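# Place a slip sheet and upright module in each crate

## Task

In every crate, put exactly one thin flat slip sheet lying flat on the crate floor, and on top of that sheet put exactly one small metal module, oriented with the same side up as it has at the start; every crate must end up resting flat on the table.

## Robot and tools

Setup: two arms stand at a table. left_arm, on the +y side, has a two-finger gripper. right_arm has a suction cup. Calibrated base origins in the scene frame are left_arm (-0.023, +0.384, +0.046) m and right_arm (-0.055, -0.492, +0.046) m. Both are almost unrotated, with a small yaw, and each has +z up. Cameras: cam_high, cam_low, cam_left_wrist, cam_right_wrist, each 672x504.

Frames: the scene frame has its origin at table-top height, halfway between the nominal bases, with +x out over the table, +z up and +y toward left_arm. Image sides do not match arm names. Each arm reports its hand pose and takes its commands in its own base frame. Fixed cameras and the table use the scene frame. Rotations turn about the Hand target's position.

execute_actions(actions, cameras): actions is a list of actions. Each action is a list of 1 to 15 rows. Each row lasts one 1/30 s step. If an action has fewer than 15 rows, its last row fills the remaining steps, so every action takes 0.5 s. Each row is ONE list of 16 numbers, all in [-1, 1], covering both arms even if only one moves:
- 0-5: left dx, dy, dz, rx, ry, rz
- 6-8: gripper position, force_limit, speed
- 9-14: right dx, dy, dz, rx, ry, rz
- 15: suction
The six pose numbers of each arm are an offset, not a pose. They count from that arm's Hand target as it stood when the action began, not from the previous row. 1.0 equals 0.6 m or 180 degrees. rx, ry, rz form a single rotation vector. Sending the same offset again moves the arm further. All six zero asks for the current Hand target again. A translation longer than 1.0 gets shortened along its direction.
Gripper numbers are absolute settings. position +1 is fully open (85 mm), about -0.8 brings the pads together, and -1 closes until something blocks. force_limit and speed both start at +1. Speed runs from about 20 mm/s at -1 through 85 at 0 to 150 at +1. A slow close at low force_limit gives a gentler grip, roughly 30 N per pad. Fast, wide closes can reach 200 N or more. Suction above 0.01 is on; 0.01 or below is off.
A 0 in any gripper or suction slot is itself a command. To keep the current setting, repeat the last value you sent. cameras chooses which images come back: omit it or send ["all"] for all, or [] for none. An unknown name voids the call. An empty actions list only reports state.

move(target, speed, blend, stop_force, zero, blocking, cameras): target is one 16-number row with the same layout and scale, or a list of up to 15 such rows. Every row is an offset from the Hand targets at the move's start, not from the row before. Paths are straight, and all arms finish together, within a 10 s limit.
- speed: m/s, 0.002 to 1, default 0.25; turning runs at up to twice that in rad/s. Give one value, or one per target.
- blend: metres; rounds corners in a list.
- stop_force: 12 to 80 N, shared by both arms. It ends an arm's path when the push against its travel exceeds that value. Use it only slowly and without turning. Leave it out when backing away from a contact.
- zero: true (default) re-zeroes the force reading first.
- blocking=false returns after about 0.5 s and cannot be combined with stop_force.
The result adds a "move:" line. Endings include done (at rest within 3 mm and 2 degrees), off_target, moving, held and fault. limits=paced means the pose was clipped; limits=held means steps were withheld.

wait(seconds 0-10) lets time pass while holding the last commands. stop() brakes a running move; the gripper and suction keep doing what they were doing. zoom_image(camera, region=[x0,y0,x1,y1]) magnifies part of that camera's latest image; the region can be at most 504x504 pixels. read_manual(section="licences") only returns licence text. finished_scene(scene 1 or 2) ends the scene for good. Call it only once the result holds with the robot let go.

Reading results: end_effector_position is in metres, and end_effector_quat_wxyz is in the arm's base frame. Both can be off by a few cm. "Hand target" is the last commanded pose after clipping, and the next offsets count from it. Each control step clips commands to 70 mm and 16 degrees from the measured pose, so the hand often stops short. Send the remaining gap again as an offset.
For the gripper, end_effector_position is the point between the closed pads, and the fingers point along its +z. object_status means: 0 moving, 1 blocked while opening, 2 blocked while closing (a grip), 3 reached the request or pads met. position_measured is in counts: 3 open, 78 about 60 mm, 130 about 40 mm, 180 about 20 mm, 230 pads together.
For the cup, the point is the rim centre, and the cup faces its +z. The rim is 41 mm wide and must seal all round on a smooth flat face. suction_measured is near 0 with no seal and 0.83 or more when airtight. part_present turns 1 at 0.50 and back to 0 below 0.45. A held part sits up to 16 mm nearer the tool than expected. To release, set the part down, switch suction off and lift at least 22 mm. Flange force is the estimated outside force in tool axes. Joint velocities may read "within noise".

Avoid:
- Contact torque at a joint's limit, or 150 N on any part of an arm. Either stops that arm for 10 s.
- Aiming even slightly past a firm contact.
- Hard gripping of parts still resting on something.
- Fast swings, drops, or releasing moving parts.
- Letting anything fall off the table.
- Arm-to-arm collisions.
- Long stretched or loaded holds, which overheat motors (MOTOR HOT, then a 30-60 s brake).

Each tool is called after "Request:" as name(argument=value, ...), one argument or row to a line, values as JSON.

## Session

Request:
execute_actions(
  actions=[],
)

Request:
zoom_image(
  camera="cam_high",
  region=[150, 130, 500, 260],
)

Request:
zoom_image(
  camera="cam_low",
  region=[200, 240, 600, 340],
)

Scene clock: 0.00 s.
left_arm: end_effector_position=(+0.0882, -0.2082, +0.1025) position_measured=3 object_status=3 end_effector_quat_wxyz=(+0.078, +0.626, +0.275, +0.725) | right_arm: end_effector_position=(+0.1129, -0.1407, +0.2264) suction_measured=0.00 part_present=0 end_effector_quat_wxyz=(-0.389, +0.359, +0.848, -0.028)
Joint positions: left_arm=[-1.97 0.651 -0.424 -0.954 -1.944 0.122] | right_arm=[-0.237 -0.111 -0.472 -0.073 -2.007 -0.567]
Joint velocities: within noise
Flange force (N): no reading
Hand target: left_arm +0.0882, -0.2082, +0.1025; +0.078, +0.626, +0.275, +0.725 | right_arm +0.1129, -0.1407, +0.2264; -0.389, +0.359, +0.848, -0.028

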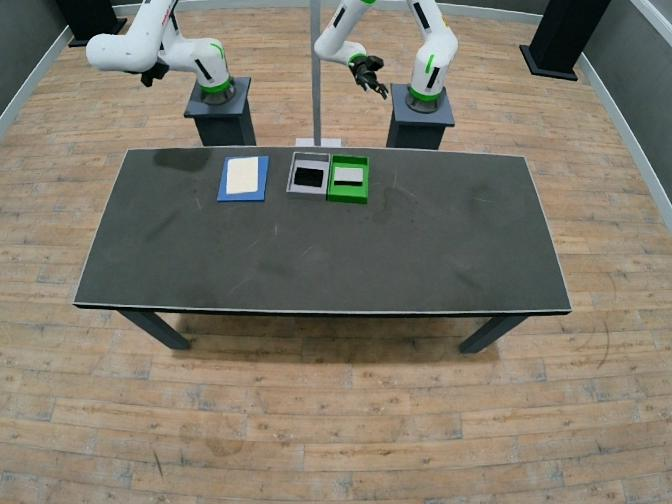

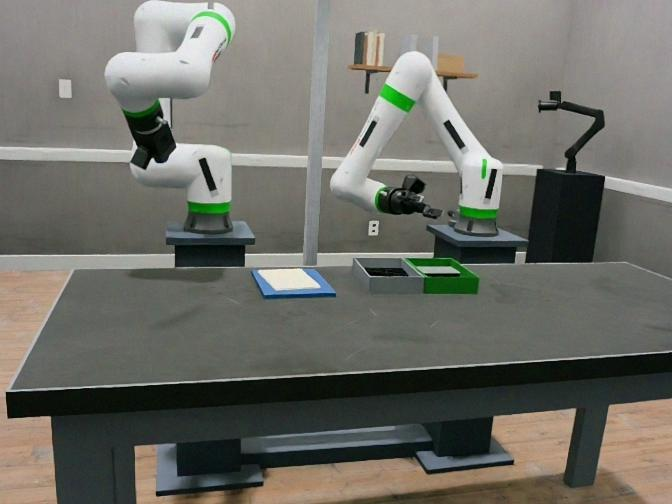

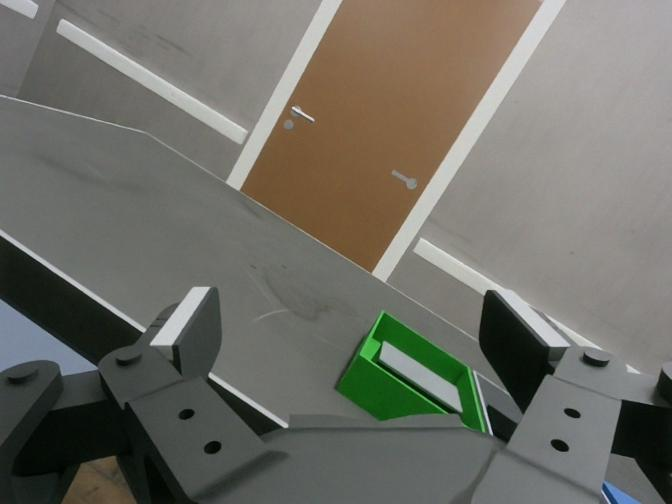

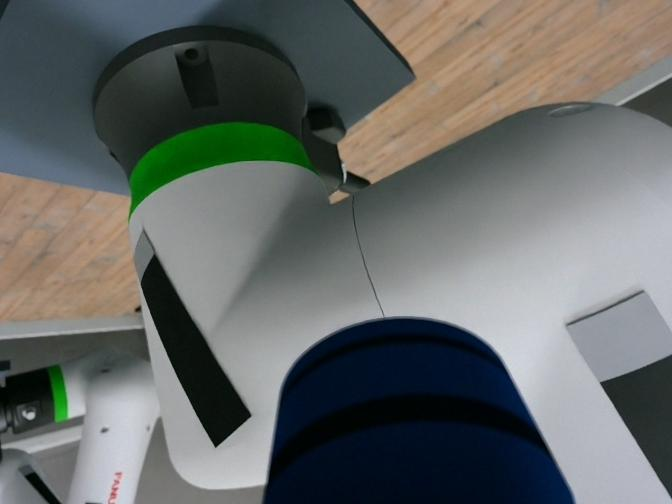

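Scaled by 1.440 from the camera's 672x504 image, which has a finer 960x720 frame.

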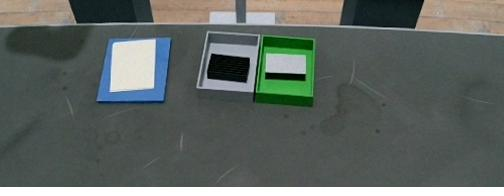

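Scaled by 1.260 from the camera's 672x504 image, which has a finer 960x720 frame.

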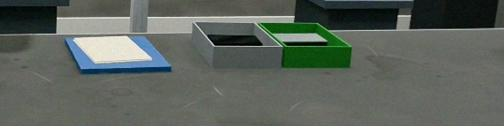

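Request:
move(
  target=[0.35,0.013,0.36,-0.3207,0.4207,0.1676,1,-0.6,-1,0.478,0.5,-0.04,0.0188,-0.261,0.241,0],
  speed=0.2,
)

Scene clock: 29.80 s.
left_arm: end_effector_position=(+0.2981, -0.2004, +0.3185) position_measured=3 object_status=3 end_effector_quat_wxyz=(+0.000, +0.726, +0.688, +0.000) | right_arm: end_effector_position=(+0.3997, +0.1593, +0.2024) suction_measured=0.00 part_present=0 end_effector_quat_wxyz=(+0.000, +0.000, +1.000, +0.000)
Joint positions: left_arm=[-0.221 -0.228 -0.12 0 -1.678 -1.403] | right_arm=[0.686 -0.022 -0.25 0 -1.341 -0.685]
Joint velocities: within noise
Flange force (N): left_arm=[-3.5 -5.3 3.1] | right_arm=[8.7 -3.9 3.5]
Hand target: left_arm +0.2982, -0.2004, +0.3185; +0.000, +0.726, +0.688, +0.000 | right_arm +0.3997, +0.1593, +0.2024; +0.000, +0.000, +1.000, +0.000
Off the commanded pose: left_arm 0.000 m, 0 deg | right_arm 0.000 m, 0 deg.
move: done

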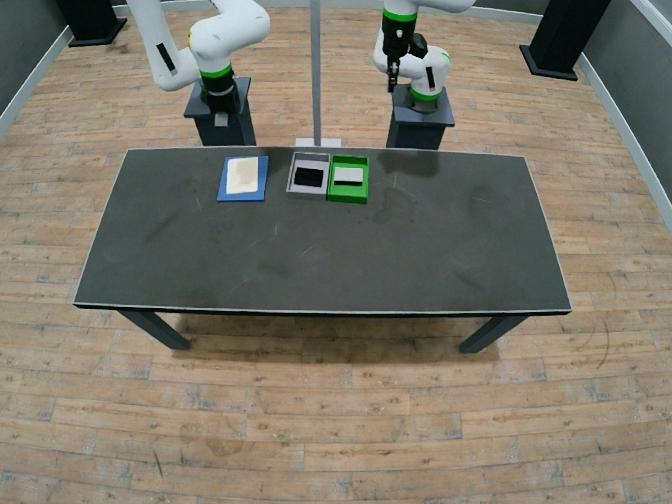

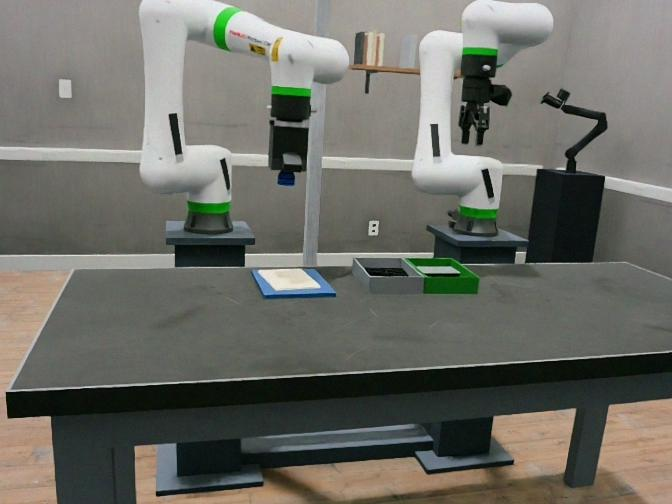

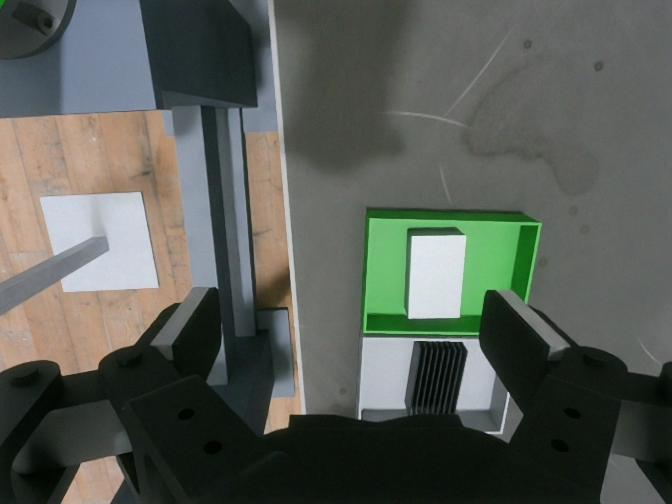

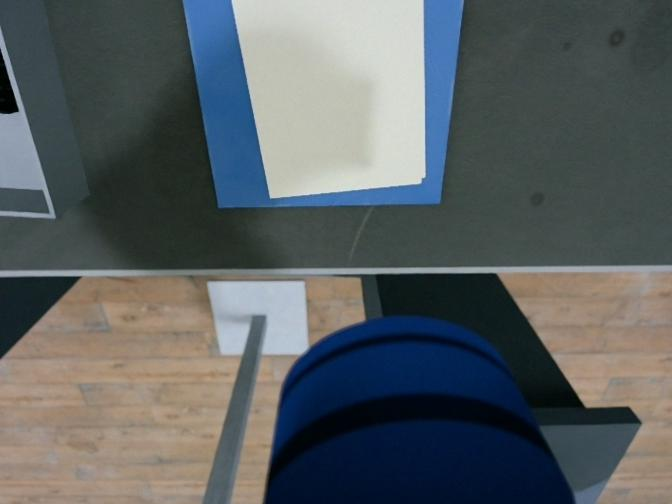

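Request:
move(
  target=[0.205,-0.15,-0.3,0,0,0.0167,1,-0.6,-1,0,0,0,0,0,0,0],
  cameras=["cam_left_wrist"],
)

Scene clock: 44.13 s.
left_arm: end_effector_position=(+0.4212, -0.2904, +0.1385) position_measured=3 object_status=3 end_effector_quat_wxyz=(+0.000, +0.707, +0.707, +0.000) | right_arm: end_effector_position=(+0.3997, +0.1593, +0.2024) suction_measured=0.00 part_present=0 end_effector_quat_wxyz=(+0.000, +0.000, +1.000, +0.000)
Joint positions: left_arm=[-0.347 0.212 -0.107 0 -1.251 -1.225] | right_arm=[0.686 -0.022 -0.25 0 -1.341 -0.685]
Joint velocities: within noise
Flange force (N): left_arm=[0.2 -4.8 0.4] | right_arm=[8.5 -4.1 3.3]
Hand target: left_arm +0.4212, -0.2904, +0.1385; +0.000, +0.707, +0.707, +0.000 | right_arm +0.3997, +0.1593, +0.2024; +0.000, +0.000, +1.000, +0.000
Off the commanded pose: left_arm 0.000 m, 0 deg | right_arm 0.000 m, 0 deg.
move: done
Images, in order (width x height): cam_left_wrist 672x504.

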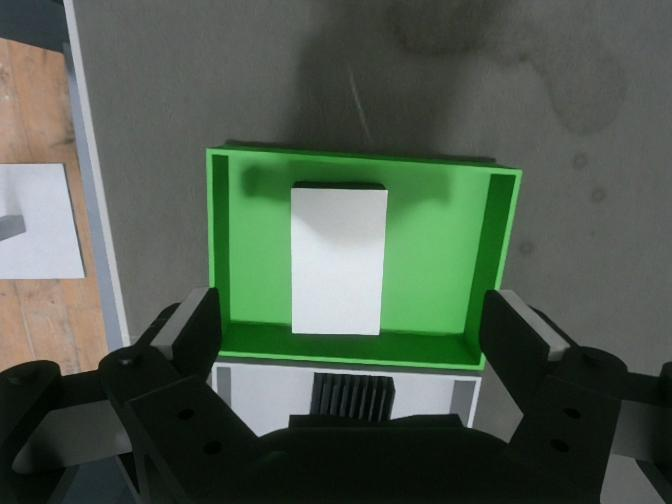

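Request:
move(
  target=[0.0123,-0.0075,-0.163,0,0,0.004,1,-0.6,-1,0,0,0,0,0,0,0],
  speed=0.15,
  cameras=["cam_left_wrist","cam_low"],
)

Request:
zoom_image(
  camera="cam_low",
  region=[340, 180, 520, 315],
)

Scene clock: 52.17 s.
left_arm: end_effector_position=(+0.4286, -0.2949, +0.0407) position_measured=3 object_status=3 end_effector_quat_wxyz=(+0.000, +0.703, +0.711, +0.000) | right_arm: end_effector_position=(+0.3997, +0.1593, +0.2024) suction_measured=0.00 part_present=0 end_effector_quat_wxyz=(+0.000, +0.000, +1.000, +0.000)
Joint positions: left_arm=[-0.35 0.332 -0.204 0 -1.034 -1.21] | right_arm=[0.686 -0.022 -0.25 0 -1.341 -0.685]
Joint velocities: within noise
Flange force (N): left_arm=[-0.9 -4.0 -1.0] | right_arm=[9.1 -4.3 3.2]
Hand target: left_arm +0.4286, -0.2949, +0.0407; +0.000, +0.703, +0.711, +0.000 | right_arm +0.3997, +0.1593, +0.2024; +0.000, +0.000, +1.000, +0.000
Off the commanded pose: left_arm 0.000 m, 0 deg | right_arm 0.000 m, 0 deg.
move: done
Images, in order (width x height): cam_low 672x504, cam_left_wrist 672x504.

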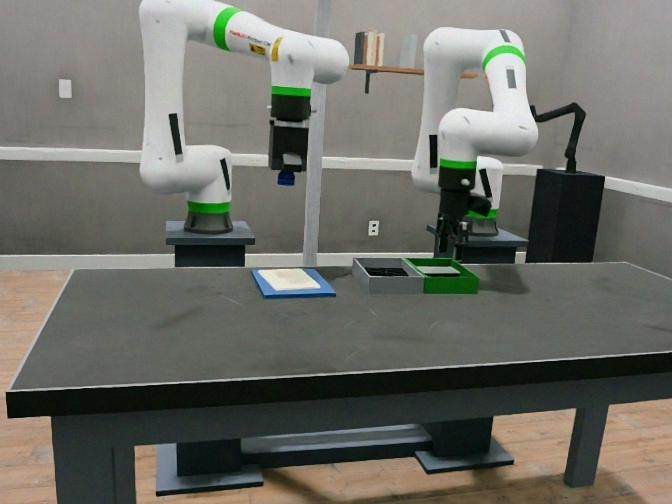

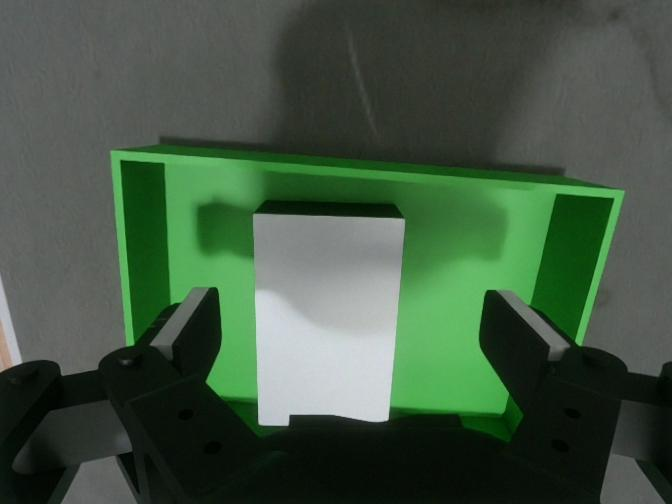

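Scaled by 2.800 from the camera's 672x504 image, which has a finer 960x720 frame.

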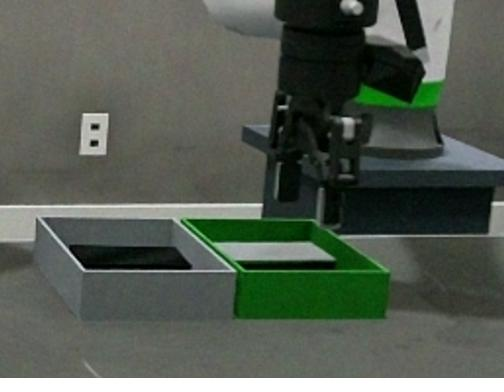

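Request:
move(
  target=[-0.0142,-0.014,-0.033,0,0,0.004,1,-0.6,-1,0,0,0,0,0,0,0],
  speed=0.1,
  cameras=["cam_left_wrist"],
)

Scene clock: 62.87 s.
left_arm: end_effector_position=(+0.4200, -0.3033, +0.0209) position_measured=3 object_status=3 end_effector_quat_wxyz=(+0.000, +0.699, +0.716, +0.000) | right_arm: end_effector_position=(+0.3997, +0.1593, +0.2024) suction_measured=0.00 part_present=0 end_effector_quat_wxyz=(+0.000, +0.000, +1.000, +0.000)
Joint positions: left_arm=[-0.372 0.354 -0.228 0 -0.988 -1.175] | right_arm=[0.686 -0.022 -0.25 0 -1.341 -0.685]
Joint velocities: within noise
Flange force (N): left_arm=[0.1 -4.7 -2.0] | right_arm=[8.9 -3.9 3.1]
Hand target: left_arm +0.4200, -0.3033, +0.0209; +0.000, +0.699, +0.716, +0.000 | right_arm +0.3997, +0.1593, +0.2024; +0.000, +0.000, +1.000, +0.000
Off the commanded pose: left_arm 0.000 m, 0 deg | right_arm 0.000 m, 0 deg.
move: done
Images, in order (width x height): cam_left_wrist 672x504.

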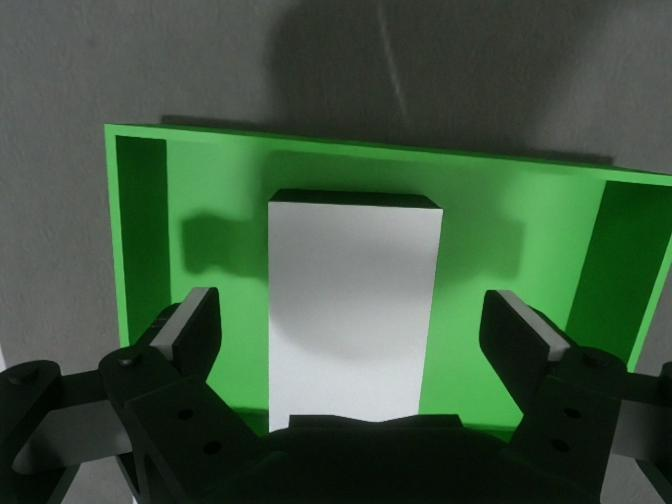

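Request:
move(
  target=[0,0,-0.0532,0,0,0,1,-0.6,-1,0,0,0,0,0,0,0],
  speed=0.06,
  stop_force=15,
  cameras=["cam_left_wrist","cam_low"],
)

Request:
zoom_image(
  camera="cam_low",
  region=[340, 180, 520, 315],
)

Scene clock: 72.53 s.
left_arm: end_effector_position=(+0.4200, -0.3033, -0.0110) position_measured=3 object_status=3 end_effector_quat_wxyz=(+0.000, +0.699, +0.716, +0.000) | right_arm: end_effector_position=(+0.3997, +0.1593, +0.2024) suction_measured=0.00 part_present=0 end_effector_quat_wxyz=(+0.000, +0.000, +1.000, +0.000)
Joint positions: left_arm=[-0.372 0.4 -0.253 0 -0.917 -1.175] | right_arm=[0.686 -0.022 -0.25 0 -1.341 -0.685]
Joint velocities: within noise
Flange force (N): left_arm=[-0.1 -4.4 -2.1] | right_arm=[8.9 -4.6 2.8]
Hand target: left_arm +0.4200, -0.3033, -0.0110; +0.000, +0.699, +0.716, +0.000 | right_arm +0.3997, +0.1593, +0.2024; +0.000, +0.000, +1.000, +0.000
Off the commanded pose: left_arm 0.000 m, 0 deg | right_arm 0.000 m, 0 deg.
move: done
Images, in order (width x height): cam_low 672x504, cam_left_wrist 672x504.

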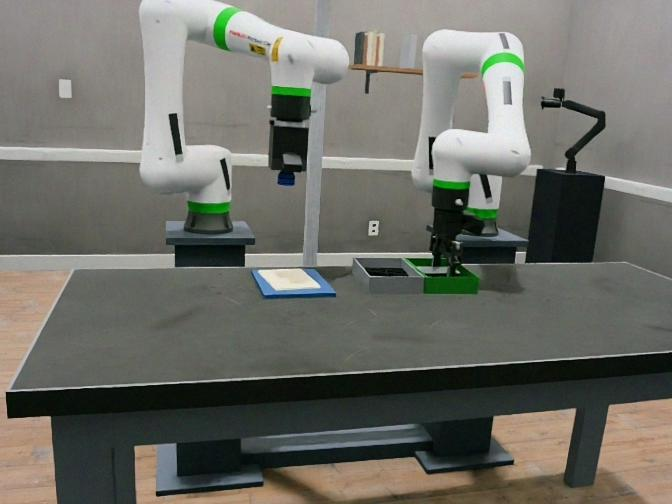

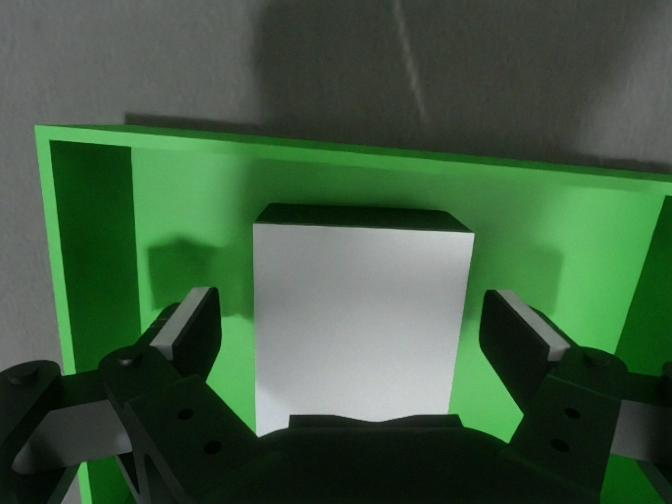

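Scaled by 2.800 from the camera's 672x504 image, which has a finer 960x720 frame.

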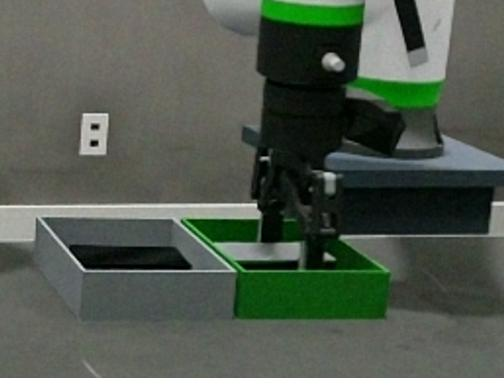

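Request:
execute_actions(
  actions=[
    [[0,0,0,0,0,0,-1,-0.6,-1,0,0,0,0,0,0,0]],
    [[0,0,0,0,0,0,-1,-0.6,-1,0,0,0,0,0,0,0]],
    [[0,0,0,0,0,0,-1,-0.6,-1,0,0,0,0,0,0,0]],
    [[0,0,0,0,0,0,-1,-0.6,-1,0,0,0,0,0,0,0]],
  ],
  cameras=["cam_left_wrist"],
)

Request:
move(
  target=[0,0,0.2,0,0,0,-1,-0.6,-1,0,0,0,0,0,0,0],
  speed=0.08,
  cameras=["cam_left_wrist","cam_low"],
)

Request:
zoom_image(
  camera="cam_low",
  region=[340, 180, 520, 315],
)

Scene clock: 88.40 s.
left_arm: end_effector_position=(+0.4200, -0.3033, -0.0110) position_measured=78 object_status=2 end_effector_quat_wxyz=(+0.000, +0.699, +0.716, +0.000) | right_arm: end_effector_position=(+0.3997, +0.1593, +0.2024) suction_measured=0.00 part_present=0 end_effector_quat_wxyz=(+0.000, +0.000, +1.000, +0.000)
Joint positions: left_arm=[-0.372 0.4 -0.253 0 -0.917 -1.175] | right_arm=[0.686 -0.022 -0.25 0 -1.341 -0.685]
Joint velocities: within noise
Flange force (N): left_arm=[0.2 -5.4 -13.3] | right_arm=[9.0 -4.2 3.2]
Flange force at the end of the 1st action (N): left_arm=[-0.1 -4.6 -2.5] | right_arm=[9.0 -4.5 2.8]
Flange force at the end of the 2nd action (N): left_arm=[-0.7 -4.7 -2.4] | right_arm=[9.3 -4.3 3.2]
Flange force at the end of the 3rd action (N): left_arm=[-0.7 -5.3 -11.6] | right_arm=[8.9 -4.7 2.9]
Hand target: left_arm +0.4200, -0.3033, -0.0110; +0.000, +0.699, +0.716, +0.000 | right_arm +0.3997, +0.1593, +0.2024; +0.000, +0.000, +1.000, +0.000
Off the commanded pose: left_arm 0.000 m, 0 deg | right_arm 0.000 m, 0 deg.
Step readings (end_effector_position of left_arm | right_arm; steps 1 to 15: 1st action; 16 to 30: 2nd action; 31 to 45: 3rd action; 46 to 60: 4th action):
0: (+0.4200, -0.3033, -0.0110) | (+0.3997, +0.1593, +0.2024)
1: (+0.4200, -0.3033, -0.0110) | (+0.3997, +0.1593, +0.2024)
2: (+0.4200, -0.3033, -0.0110) | (+0.3997, +0.1593, +0.2024)
4: (+0.4200, -0.3033, -0.0110) | (+0.3997, +0.1593, +0.2024)
8: (+0.4200, -0.3033, -0.0110) | (+0.3997, +0.1593, +0.2024)
15: (+0.4200, -0.3033, -0.0110) | (+0.3997, +0.1593, +0.2024)
16: (+0.4200, -0.3033, -0.0110) | (+0.3997, +0.1593, +0.2024)
17: (+0.4200, -0.3033, -0.0110) | (+0.3997, +0.1593, +0.2024)
19: (+0.4200, -0.3033, -0.0110) | (+0.3997, +0.1593, +0.2024)
23: (+0.4200, -0.3033, -0.0110) | (+0.3997, +0.1593, +0.2024)
30: (+0.4200, -0.3033, -0.0110) | (+0.3997, +0.1593, +0.2024)
31: (+0.4200, -0.3033, -0.0110) | (+0.3997, +0.1593, +0.2024)
32: (+0.4200, -0.3033, -0.0110) | (+0.3997, +0.1593, +0.2024)
34: (+0.4200, -0.3033, -0.0110) | (+0.3997, +0.1593, +0.2024)
38: (+0.4200, -0.3033, -0.0110) | (+0.3997, +0.1593, +0.2024)
45: (+0.4200, -0.3033, -0.0110) | (+0.3997, +0.1593, +0.2024)
46: (+0.4200, -0.3033, -0.0110) | (+0.3997, +0.1593, +0.2024)
47: (+0.4200, -0.3033, -0.0110) | (+0.3997, +0.1593, +0.2024)
49: (+0.4200, -0.3033, -0.0110) | (+0.3997, +0.1593, +0.2024)
53: (+0.4200, -0.3033, -0.0110) | (+0.3997, +0.1593, +0.2024)
60: (+0.4200, -0.3033, -0.0110) | (+0.3997, +0.1593, +0.2024)
Images, in order (width x height): cam_left_wrist 672x504.

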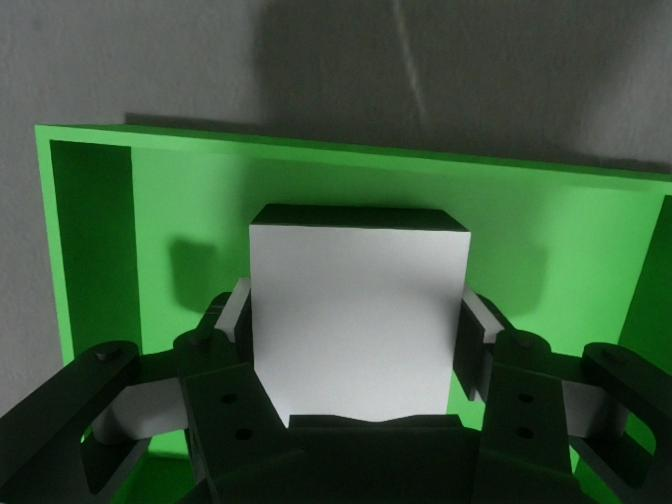

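Scene clock: 90.23 s.
left_arm: end_effector_position=(+0.4200, -0.3033, +0.1089) position_measured=78 object_status=2 end_effector_quat_wxyz=(+0.000, +0.699, +0.716, +0.000) | right_arm: end_effector_position=(+0.3997, +0.1593, +0.2024) suction_measured=0.00 part_present=0 end_effector_quat_wxyz=(+0.000, +0.000, +1.000, +0.000)
Joint positions: left_arm=[-0.372 0.252 -0.131 0 -1.187 -1.175] | right_arm=[0.686 -0.022 -0.25 0 -1.341 -0.685]
Joint velocities: within noise
Flange force (N): left_arm=[0.5 -5.2 1.1] | right_arm=[9.1 -4.4 3.2]
Hand target: left_arm +0.4200, -0.3033, +0.1090; +0.000, +0.699, +0.716, +0.000 | right_arm +0.3997, +0.1593, +0.2024; +0.000, +0.000, +1.000, +0.000
Off the commanded pose: left_arm 0.000 m, 0 deg | right_arm 0.000 m, 0 deg.
move: done
Images, in order (width x height): cam_low 672x504, cam_left_wrist 672x504.

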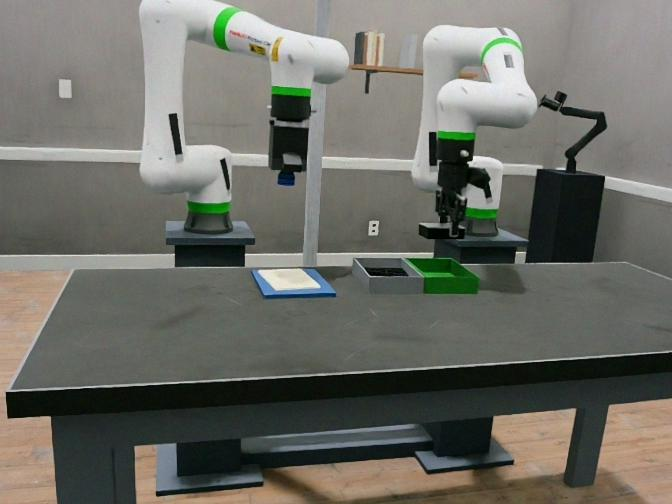

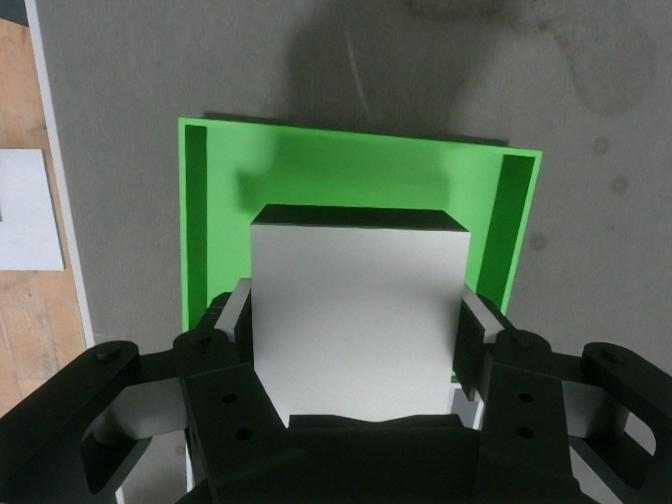

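Scaled by 2.800 from the camera's 672x504 image, which has a finer 960x720 frame.

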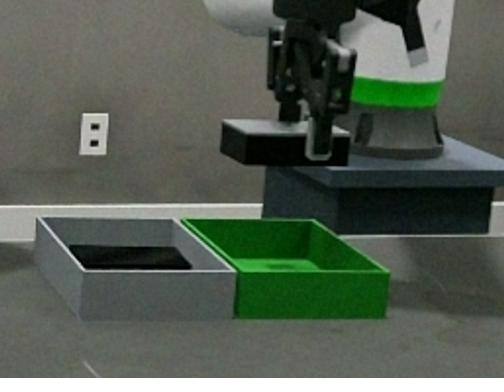

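Request:
move(
  target=[
    [0.05,0.39,0,0,0,0,-1,-0.6,-1,0,0,0,0,0,0,0],
    [0.05,0.39,-0.185,0,0,0,-1,-0.6,-1,0,0,0,0,0,0,0],
  ],
  speed=[0.25,0.12],
  cameras=[],
)

Request:
move(
  target=[0,0,-0.05,0,0,0,-1,-0.6,-1,0,0,0,0,0,0,0],
  speed=0.01,
  stop_force=12,
  cameras=[],
)

Request:
execute_actions(
  actions=[
    [[0,0,0,0,0,0,1,-0.6,-1,0,0,0,0,0,0,0]],
    [[0,0,0,0,0,0,1,-0.6,-1,0,0,0,0,0,0,0]],
    [[0,0,0,0,0,0,1,-0.6,-1,0,0,0,0,0,0,0]],
  ],
  cameras=[],
)

Request:
move(
  target=[0,0,0.2,0,0,0,1,-0.6,-1,0,0,0,0,0,0,0],
  cameras=["cam_left_wrist","cam_low"],
)

Scene clock: 105.43 s.
left_arm: end_effector_position=(+0.4500, -0.0693, -0.0020) position_measured=78 object_status=2 end_effector_quat_wxyz=(+0.000, +0.699, +0.716, +0.000) | right_arm: end_effector_position=(+0.3997, +0.1593, +0.2024) suction_measured=0.00 part_present=0 end_effector_quat_wxyz=(+0.000, +0.000, +1.000, +0.000)
Joint positions: left_arm=[0.137 0.253 -0.43 0.001 -0.886 -1.684] | right_arm=[0.686 -0.022 -0.25 0 -1.341 -0.685]
Joint velocities: within noise
Flange force (N): left_arm=[-2.9 -3.4 -0.6] | right_arm=[8.9 -4.5 2.9]
Hand target: left_arm +0.4500, -0.0693, -0.0020; +0.000, +0.699, +0.716, +0.000 | right_arm +0.3997, +0.1593, +0.2024; +0.000, +0.000, +1.000, +0.000
Off the commanded pose: left_arm 0.000 m, 0 deg | right_arm 0.000 m, 0 deg.
move: done
No camera images: "cameras" was empty.

Scene clock: 107.37 s.
left_arm: end_effector_position=(+0.4501, -0.0693, -0.0154) position_measured=78 object_status=2 end_effector_quat_wxyz=(+0.000, +0.699, +0.716, +0.000) | right_arm: end_effector_position=(+0.3997, +0.1593, +0.2024) suction_measured=0.00 part_present=0 end_effector_quat_wxyz=(+0.000, +0.000, +1.000, +0.000)
Joint positions: left_arm=[0.137 0.277 -0.44 0.001 -0.853 -1.684] | right_arm=[0.686 -0.022 -0.25 0 -1.341 -0.685]
Joint velocities: within noise
Flange force (N): left_arm=[-1.2 -6.4 -23.4] | right_arm=[9.0 -4.4 2.8]
Hand target: left_arm +0.4501, -0.0693, -0.0154; +0.000, +0.699, +0.716, +0.000 (not the last commanded pose) | right_arm +0.3997, +0.1593, +0.2024; +0.000, +0.000, +1.000, +0.000
Off the commanded pose: left_arm 0.017 m, 0 deg | right_arm 0.000 m, 0 deg.
move: contact (left_arm)
No camera images: "cameras" was empty.

Scene clock: 109.07 s.
left_arm: end_effector_position=(+0.4500, -0.0693, -0.0155) position_measured=3 object_status=0 end_effector_quat_wxyz=(+0.000, +0.699, +0.716, +0.000) | right_arm: end_effector_position=(+0.3997, +0.1593, +0.2024) suction_measured=0.00 part_present=0 end_effector_quat_wxyz=(+0.000, +0.000, +1.000, +0.000)
Joint positions: left_arm=[0.137 0.277 -0.44 0.001 -0.853 -1.684] | right_arm=[0.686 -0.022 -0.25 0 -1.341 -0.685]
Joint velocities: within noise
Flange force (N): left_arm=[-3.0 -3.1 -2.5] | right_arm=[9.3 -4.9 3.0]
Flange force at the end of the 1st action (N): left_arm=[-2.9 -3.3 -2.4] | right_arm=[9.5 -4.6 3.0]
Flange force at the end of the 2nd action (N): left_arm=[-2.9 -3.3 -2.7] | right_arm=[8.8 -4.2 3.1]
Hand target: left_arm +0.4501, -0.0693, -0.0154; +0.000, +0.699, +0.716, +0.000 | right_arm +0.3997, +0.1593, +0.2024; +0.000, +0.000, +1.000, +0.000
Off the commanded pose: left_arm 0.000 m, 0 deg | right_arm 0.000 m, 0 deg.
Step readings (end_effector_position of left_arm | right_arm; steps 1 to 15: 1st action; 16 to 30: 2nd action; 31 to 45: 3rd action):
0: (+0.4501, -0.0693, -0.0154) | (+0.3997, +0.1593, +0.2024)
1: (+0.4501, -0.0693, -0.0154) | (+0.3997, +0.1593, +0.2024)
2: (+0.4501, -0.0693, -0.0154) | (+0.3997, +0.1593, +0.2024)
4: (+0.4501, -0.0693, -0.0155) | (+0.3997, +0.1593, +0.2024)
8: (+0.4500, -0.0693, -0.0155) | (+0.3997, +0.1593, +0.2024)
15: (+0.4500, -0.0693, -0.0155) | (+0.3997, +0.1593, +0.2024)
16: (+0.4500, -0.0693, -0.0155) | (+0.3997, +0.1593, +0.2024)
17: (+0.4500, -0.0693, -0.0155) | (+0.3997, +0.1593, +0.2024)
19: (+0.4500, -0.0693, -0.0155) | (+0.3997, +0.1593, +0.2024)
23: (+0.4500, -0.0693, -0.0155) | (+0.3997, +0.1593, +0.2024)
30: (+0.4500, -0.0693, -0.0155) | (+0.3997, +0.1593, +0.2024)
31: (+0.4500, -0.0693, -0.0155) | (+0.3997, +0.1593, +0.2024)
32: (+0.4500, -0.0693, -0.0155) | (+0.3997, +0.1593, +0.2024)
34: (+0.4500, -0.0693, -0.0155) | (+0.3997, +0.1593, +0.2024)
38: (+0.4500, -0.0693, -0.0155) | (+0.3997, +0.1593, +0.2024)
45: (+0.4500, -0.0693, -0.0155) | (+0.3997, +0.1593, +0.2024)
No camera images: "cameras" was empty.

Scene clock: 110.03 s.
left_arm: end_effector_position=(+0.4501, -0.0693, +0.1045) position_measured=3 object_status=3 end_effector_quat_wxyz=(+0.000, +0.699, +0.716, +0.000) | right_arm: end_effector_position=(+0.3997, +0.1593, +0.2024) suction_measured=0.00 part_present=0 end_effector_quat_wxyz=(+0.000, +0.000, +1.000, +0.000)
Joint positions: left_arm=[0.137 0.107 -0.314 0.001 -1.149 -1.684] | right_arm=[0.686 -0.022 -0.25 0 -1.341 -0.685]
Joint velocities: within noise
Flange force (N): left_arm=[-2.8 -4.2 -0.5] | right_arm=[8.4 -4.2 3.1]
Hand target: left_arm +0.4501, -0.0693, +0.1046; +0.000, +0.699, +0.716, +0.000 | right_arm +0.3997, +0.1593, +0.2024; +0.000, +0.000, +1.000, +0.000
Off the commanded pose: left_arm 0.000 m, 0 deg | right_arm 0.000 m, 0 deg.
move: done
Images, in order (width x height): cam_low 672x504, cam_left_wrist 672x504.

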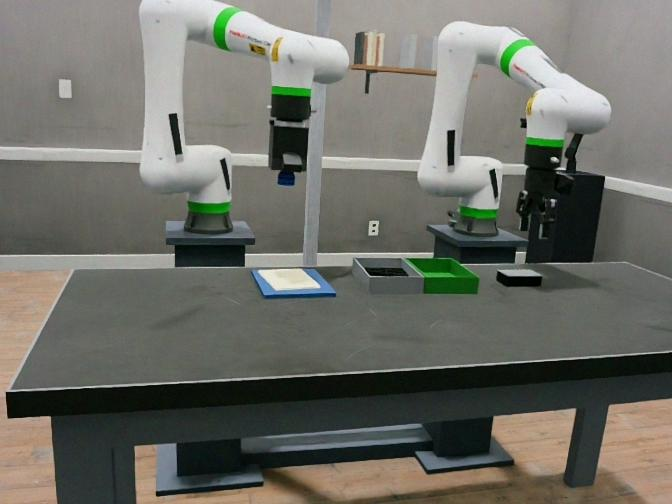

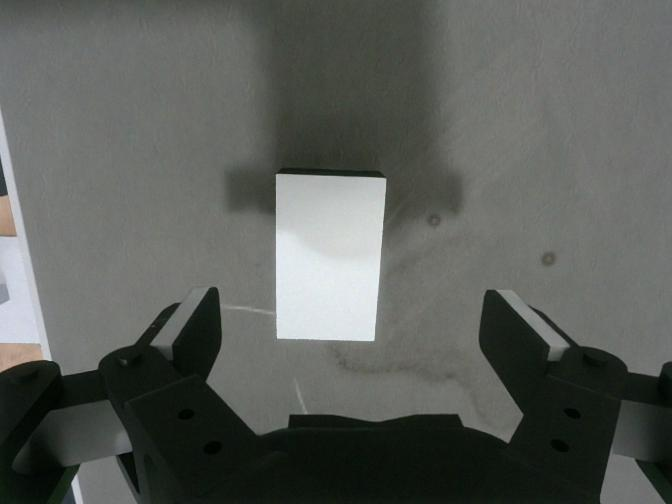

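Request:
move(
  target=[-0.05,-0.6145,0.02,0,0,-0.0333,1,-0.6,-1,0,0,0,0,0,0,0],
  cameras=["cam_left_wrist"],
)

Scene clock: 119.63 s.
left_arm: end_effector_position=(+0.4201, -0.4379, +0.1166) position_measured=3 object_status=3 end_effector_quat_wxyz=(+0.000, +0.735, +0.678, +0.000) | right_arm: end_effector_position=(+0.3997, +0.1593, +0.2024) suction_measured=0.00 part_present=0 end_effector_quat_wxyz=(+0.000, +0.000, +1.000, +0.000)
Joint positions: left_arm=[-0.59 0.457 0.164 0 -1.277 -1.061] | right_arm=[0.686 -0.022 -0.25 0 -1.341 -0.685]
Joint velocities: within noise
Flange force (N): left_arm=[0.3 -7.0 -0.3] | right_arm=[8.6 -4.0 3.1]
Hand target: left_arm +0.4201, -0.4380, +0.1166; +0.000, +0.735, +0.678, +0.000 | right_arm +0.3997, +0.1593, +0.2024; +0.000, +0.000, +1.000, +0.000
Off the commanded pose: left_arm 0.000 m, 0 deg | right_arm 0.000 m, 0 deg.
move: done
Images, in order (width x height): cam_left_wrist 672x504.

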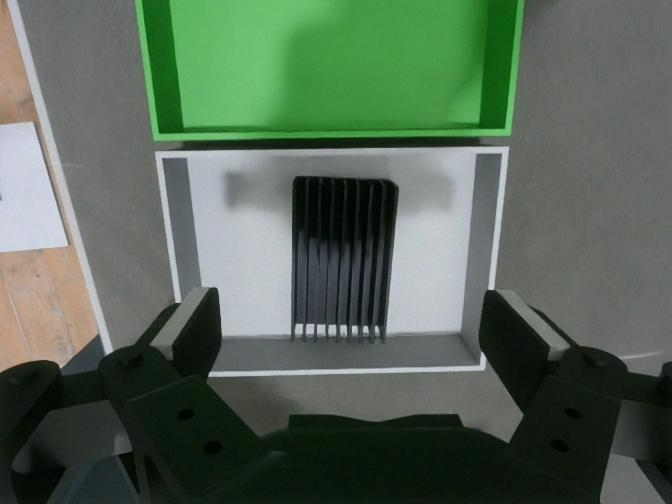

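Request:
move(
  target=[0,0,-0.16,0,0,0,1,-0.6,-1,0,0,0,0,0,0,0],
  speed=0.12,
  cameras=["cam_left_wrist"],
)

Scene clock: 136.60 s.
left_arm: end_effector_position=(+0.4201, -0.4380, +0.0206) position_measured=3 object_status=3 end_effector_quat_wxyz=(+0.000, +0.735, +0.678, +0.000) | right_arm: end_effector_position=(+0.3997, +0.1593, +0.2024) suction_measured=0.00 part_present=0 end_effector_quat_wxyz=(+0.000, +0.000, +1.000, +0.000)
Joint positions: left_arm=[-0.59 0.547 0.057 0 -1.08 -1.061] | right_arm=[0.686 -0.022 -0.25 0 -1.341 -0.685]
Joint velocities: within noise
Flange force (N): left_arm=[1.8 -6.8 -1.2] | right_arm=[9.1 -4.9 2.9]
Hand target: left_arm +0.4201, -0.4380, +0.0206; +0.000, +0.735, +0.678, +0.000 | right_arm +0.3997, +0.1593, +0.2024; +0.000, +0.000, +1.000, +0.000
Off the commanded pose: left_arm 0.000 m, 0 deg | right_arm 0.000 m, 0 deg.
move: done
Images, in order (width x height): cam_left_wrist 672x504.

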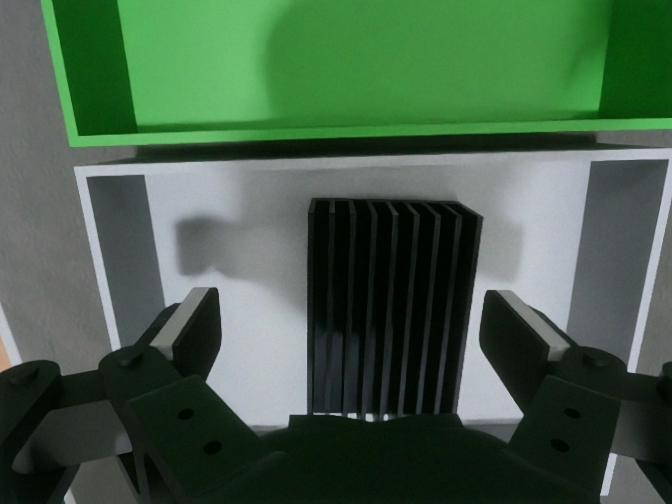

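Request:
move(
  target=[0.0233,-0.0017,0,0,0,0,1,-0.6,-1,0,0,0,0,0,0,0],
  speed=0.1,
  cameras=["cam_left_wrist"],
)

Scene clock: 151.17 s.
left_arm: end_effector_position=(+0.4340, -0.4390, +0.0206) position_measured=3 object_status=3 end_effector_quat_wxyz=(+0.000, +0.735, +0.678, +0.000) | right_arm: end_effector_position=(+0.3997, +0.1593, +0.2024) suction_measured=0.00 part_present=0 end_effector_quat_wxyz=(+0.000, +0.000, +1.000, +0.000)
Joint positions: left_arm=[-0.579 0.57 0.093 0 -1.093 -1.073] | right_arm=[0.686 -0.022 -0.25 0 -1.341 -0.685]
Joint velocities: within noise
Flange force (N): left_arm=[1.7 -5.5 -1.6] | right_arm=[9.1 -4.6 3.2]
Hand target: left_arm +0.4340, -0.4390, +0.0206; +0.000, +0.735, +0.678, +0.000 | right_arm +0.3997, +0.1593, +0.2024; +0.000, +0.000, +1.000, +0.000
Off the commanded pose: left_arm 0.000 m, 0 deg | right_arm 0.000 m, 0 deg.
move: done
Images, in order (width x height): cam_left_wrist 672x504.

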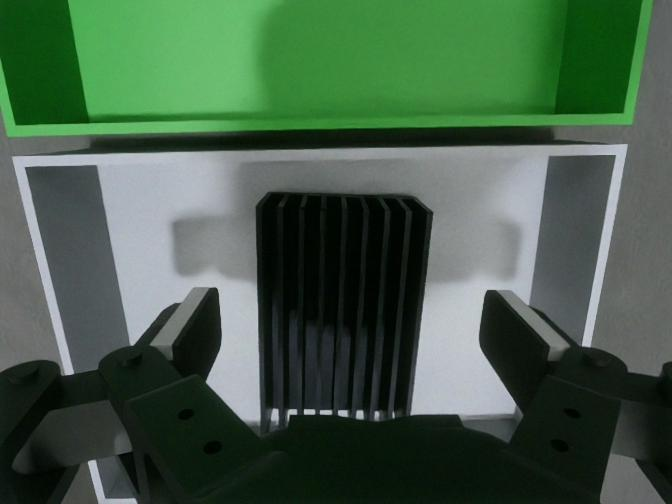

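Request:
move(
  target=[-0.0045,0,-0.0477,0,0,0,1,-0.6,-1,0,0,0,0,0,0,0],
  speed=0.06,
  stop_force=15,
  cameras=["cam_left_wrist"],
)

Request:
execute_actions(
  actions=[
    [[0,0,0,0,0,0,-1,-0.6,-1,0,0,0,0,0,0,0]],
    [[0,0,0,0,0,0,-1,-0.6,-1,0,0,0,0,0,0,0]],
    [[0,0,0,0,0,0,-1,-0.6,-1,0,0,0,0,0,0,0]],
    [[0,0,0,0,0,0,-1,-0.6,-1,0,0,0,0,0,0,0]],
  ],
  cameras=["cam_left_wrist"],
)

Scene clock: 162.53 s.
left_arm: end_effector_position=(+0.4314, -0.4390, -0.0081) position_measured=3 object_status=3 end_effector_quat_wxyz=(+0.000, +0.735, +0.678, +0.000) | right_arm: end_effector_position=(+0.3997, +0.1593, +0.2024) suction_measured=0.00 part_present=0 end_effector_quat_wxyz=(+0.000, +0.000, +1.000, +0.000)
Joint positions: left_arm=[-0.581 0.6 0.065 0 -1.035 -1.07] | right_arm=[0.686 -0.022 -0.25 0 -1.341 -0.685]
Joint velocities: within noise
Flange force (N): left_arm=[1.0 -4.7 -2.0] | right_arm=[8.9 -4.6 3.1]
Hand target: left_arm +0.4313, -0.4390, -0.0081; +0.000, +0.735, +0.678, +0.000 | right_arm +0.3997, +0.1593, +0.2024; +0.000, +0.000, +1.000, +0.000
Off the commanded pose: left_arm 0.000 m, 0 deg | right_arm 0.000 m, 0 deg.
move: done
Images, in order (width x height): cam_left_wrist 672x504.

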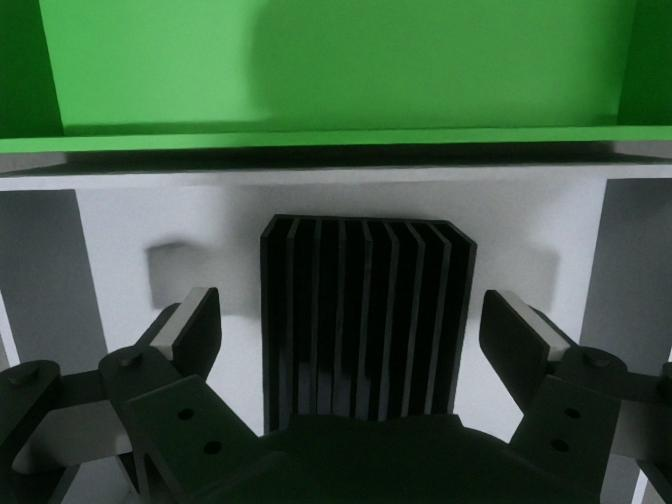

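Scene clock: 164.73 s.
left_arm: end_effector_position=(+0.4313, -0.4391, -0.0081) position_measured=78 object_status=2 end_effector_quat_wxyz=(+0.000, +0.735, +0.678, +0.000) | right_arm: end_effector_position=(+0.3997, +0.1593, +0.2024) suction_measured=0.00 part_present=0 end_effector_quat_wxyz=(+0.000, +0.000, +1.000, +0.000)
Joint positions: left_arm=[-0.581 0.6 0.065 0 -1.035 -1.07] | right_arm=[0.686 -0.022 -0.25 0 -1.341 -0.685]
Joint velocities: within noise
Flange force (N): left_arm=[1.9 -5.9 -11.6] | right_arm=[8.8 -4.3 3.2]
Flange force at the end of the 1st action (N): left_arm=[1.0 -5.0 -1.8] | right_arm=[8.7 -4.7 2.8]
Flange force at the end of the 2nd action (N): left_arm=[1.0 -4.8 -2.0] | right_arm=[8.6 -4.5 2.9]
Flange force at the end of the 3rd action (N): left_arm=[1.0 -5.3 -9.3] | right_arm=[8.6 -4.1 3.1]
Hand target: left_arm +0.4313, -0.4390, -0.0081; +0.000, +0.735, +0.678, +0.000 | right_arm +0.3997, +0.1593, +0.2024; +0.000, +0.000, +1.000, +0.000
Off the commanded pose: left_arm 0.000 m, 0 deg | right_arm 0.000 m, 0 deg.
Step readings (end_effector_position of left_arm | right_arm; steps 1 to 15: 1st action; 16 to 30: 2nd action; 31 to 45: 3rd action; 46 to 60: 4th action):
0: (+0.4314, -0.4390, -0.0081) | (+0.3997, +0.1593, +0.2024)
1: (+0.4314, -0.4390, -0.0081) | (+0.3997, +0.1593, +0.2024)
2: (+0.4314, -0.4390, -0.0081) | (+0.3997, +0.1593, +0.2024)
4: (+0.4314, -0.4390, -0.0081) | (+0.3997, +0.1593, +0.2024)
8: (+0.4314, -0.4390, -0.0081) | (+0.3997, +0.1593, +0.2024)
15: (+0.4314, -0.4390, -0.0081) | (+0.3997, +0.1593, +0.2024)
16: (+0.4314, -0.4390, -0.0081) | (+0.3997, +0.1593, +0.2024)
17: (+0.4314, -0.4390, -0.0081) | (+0.3997, +0.1593, +0.2024)
19: (+0.4314, -0.4390, -0.0081) | (+0.3997, +0.1593, +0.2024)
23: (+0.4313, -0.4390, -0.0081) | (+0.3997, +0.1593, +0.2024)
30: (+0.4313, -0.4390, -0.0081) | (+0.3997, +0.1593, +0.2024)
31: (+0.4313, -0.4390, -0.0081) | (+0.3997, +0.1593, +0.2024)
32: (+0.4313, -0.4390, -0.0081) | (+0.3997, +0.1593, +0.2024)
34: (+0.4313, -0.4390, -0.0081) | (+0.3997, +0.1593, +0.2024)
38: (+0.4314, -0.4390, -0.0081) | (+0.3997, +0.1593, +0.2024)
45: (+0.4313, -0.4391, -0.0081) | (+0.3997, +0.1593, +0.2024)
46: (+0.4313, -0.4391, -0.0081) | (+0.3997, +0.1593, +0.2024)
47: (+0.4313, -0.4391, -0.0081) | (+0.3997, +0.1593, +0.2024)
49: (+0.4313, -0.4391, -0.0081) | (+0.3997, +0.1593, +0.2024)
53: (+0.4313, -0.4391, -0.0081) | (+0.3997, +0.1593, +0.2024)
60: (+0.4313, -0.4391, -0.0081) | (+0.3997, +0.1593, +0.2024)
Images, in order (width x height): cam_left_wrist 672x504.

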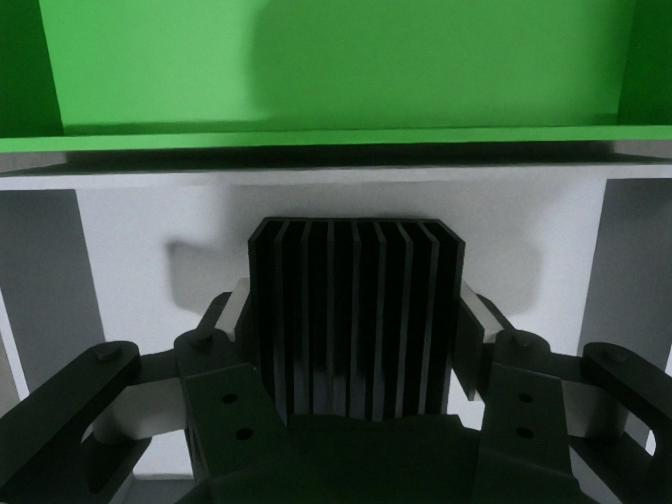

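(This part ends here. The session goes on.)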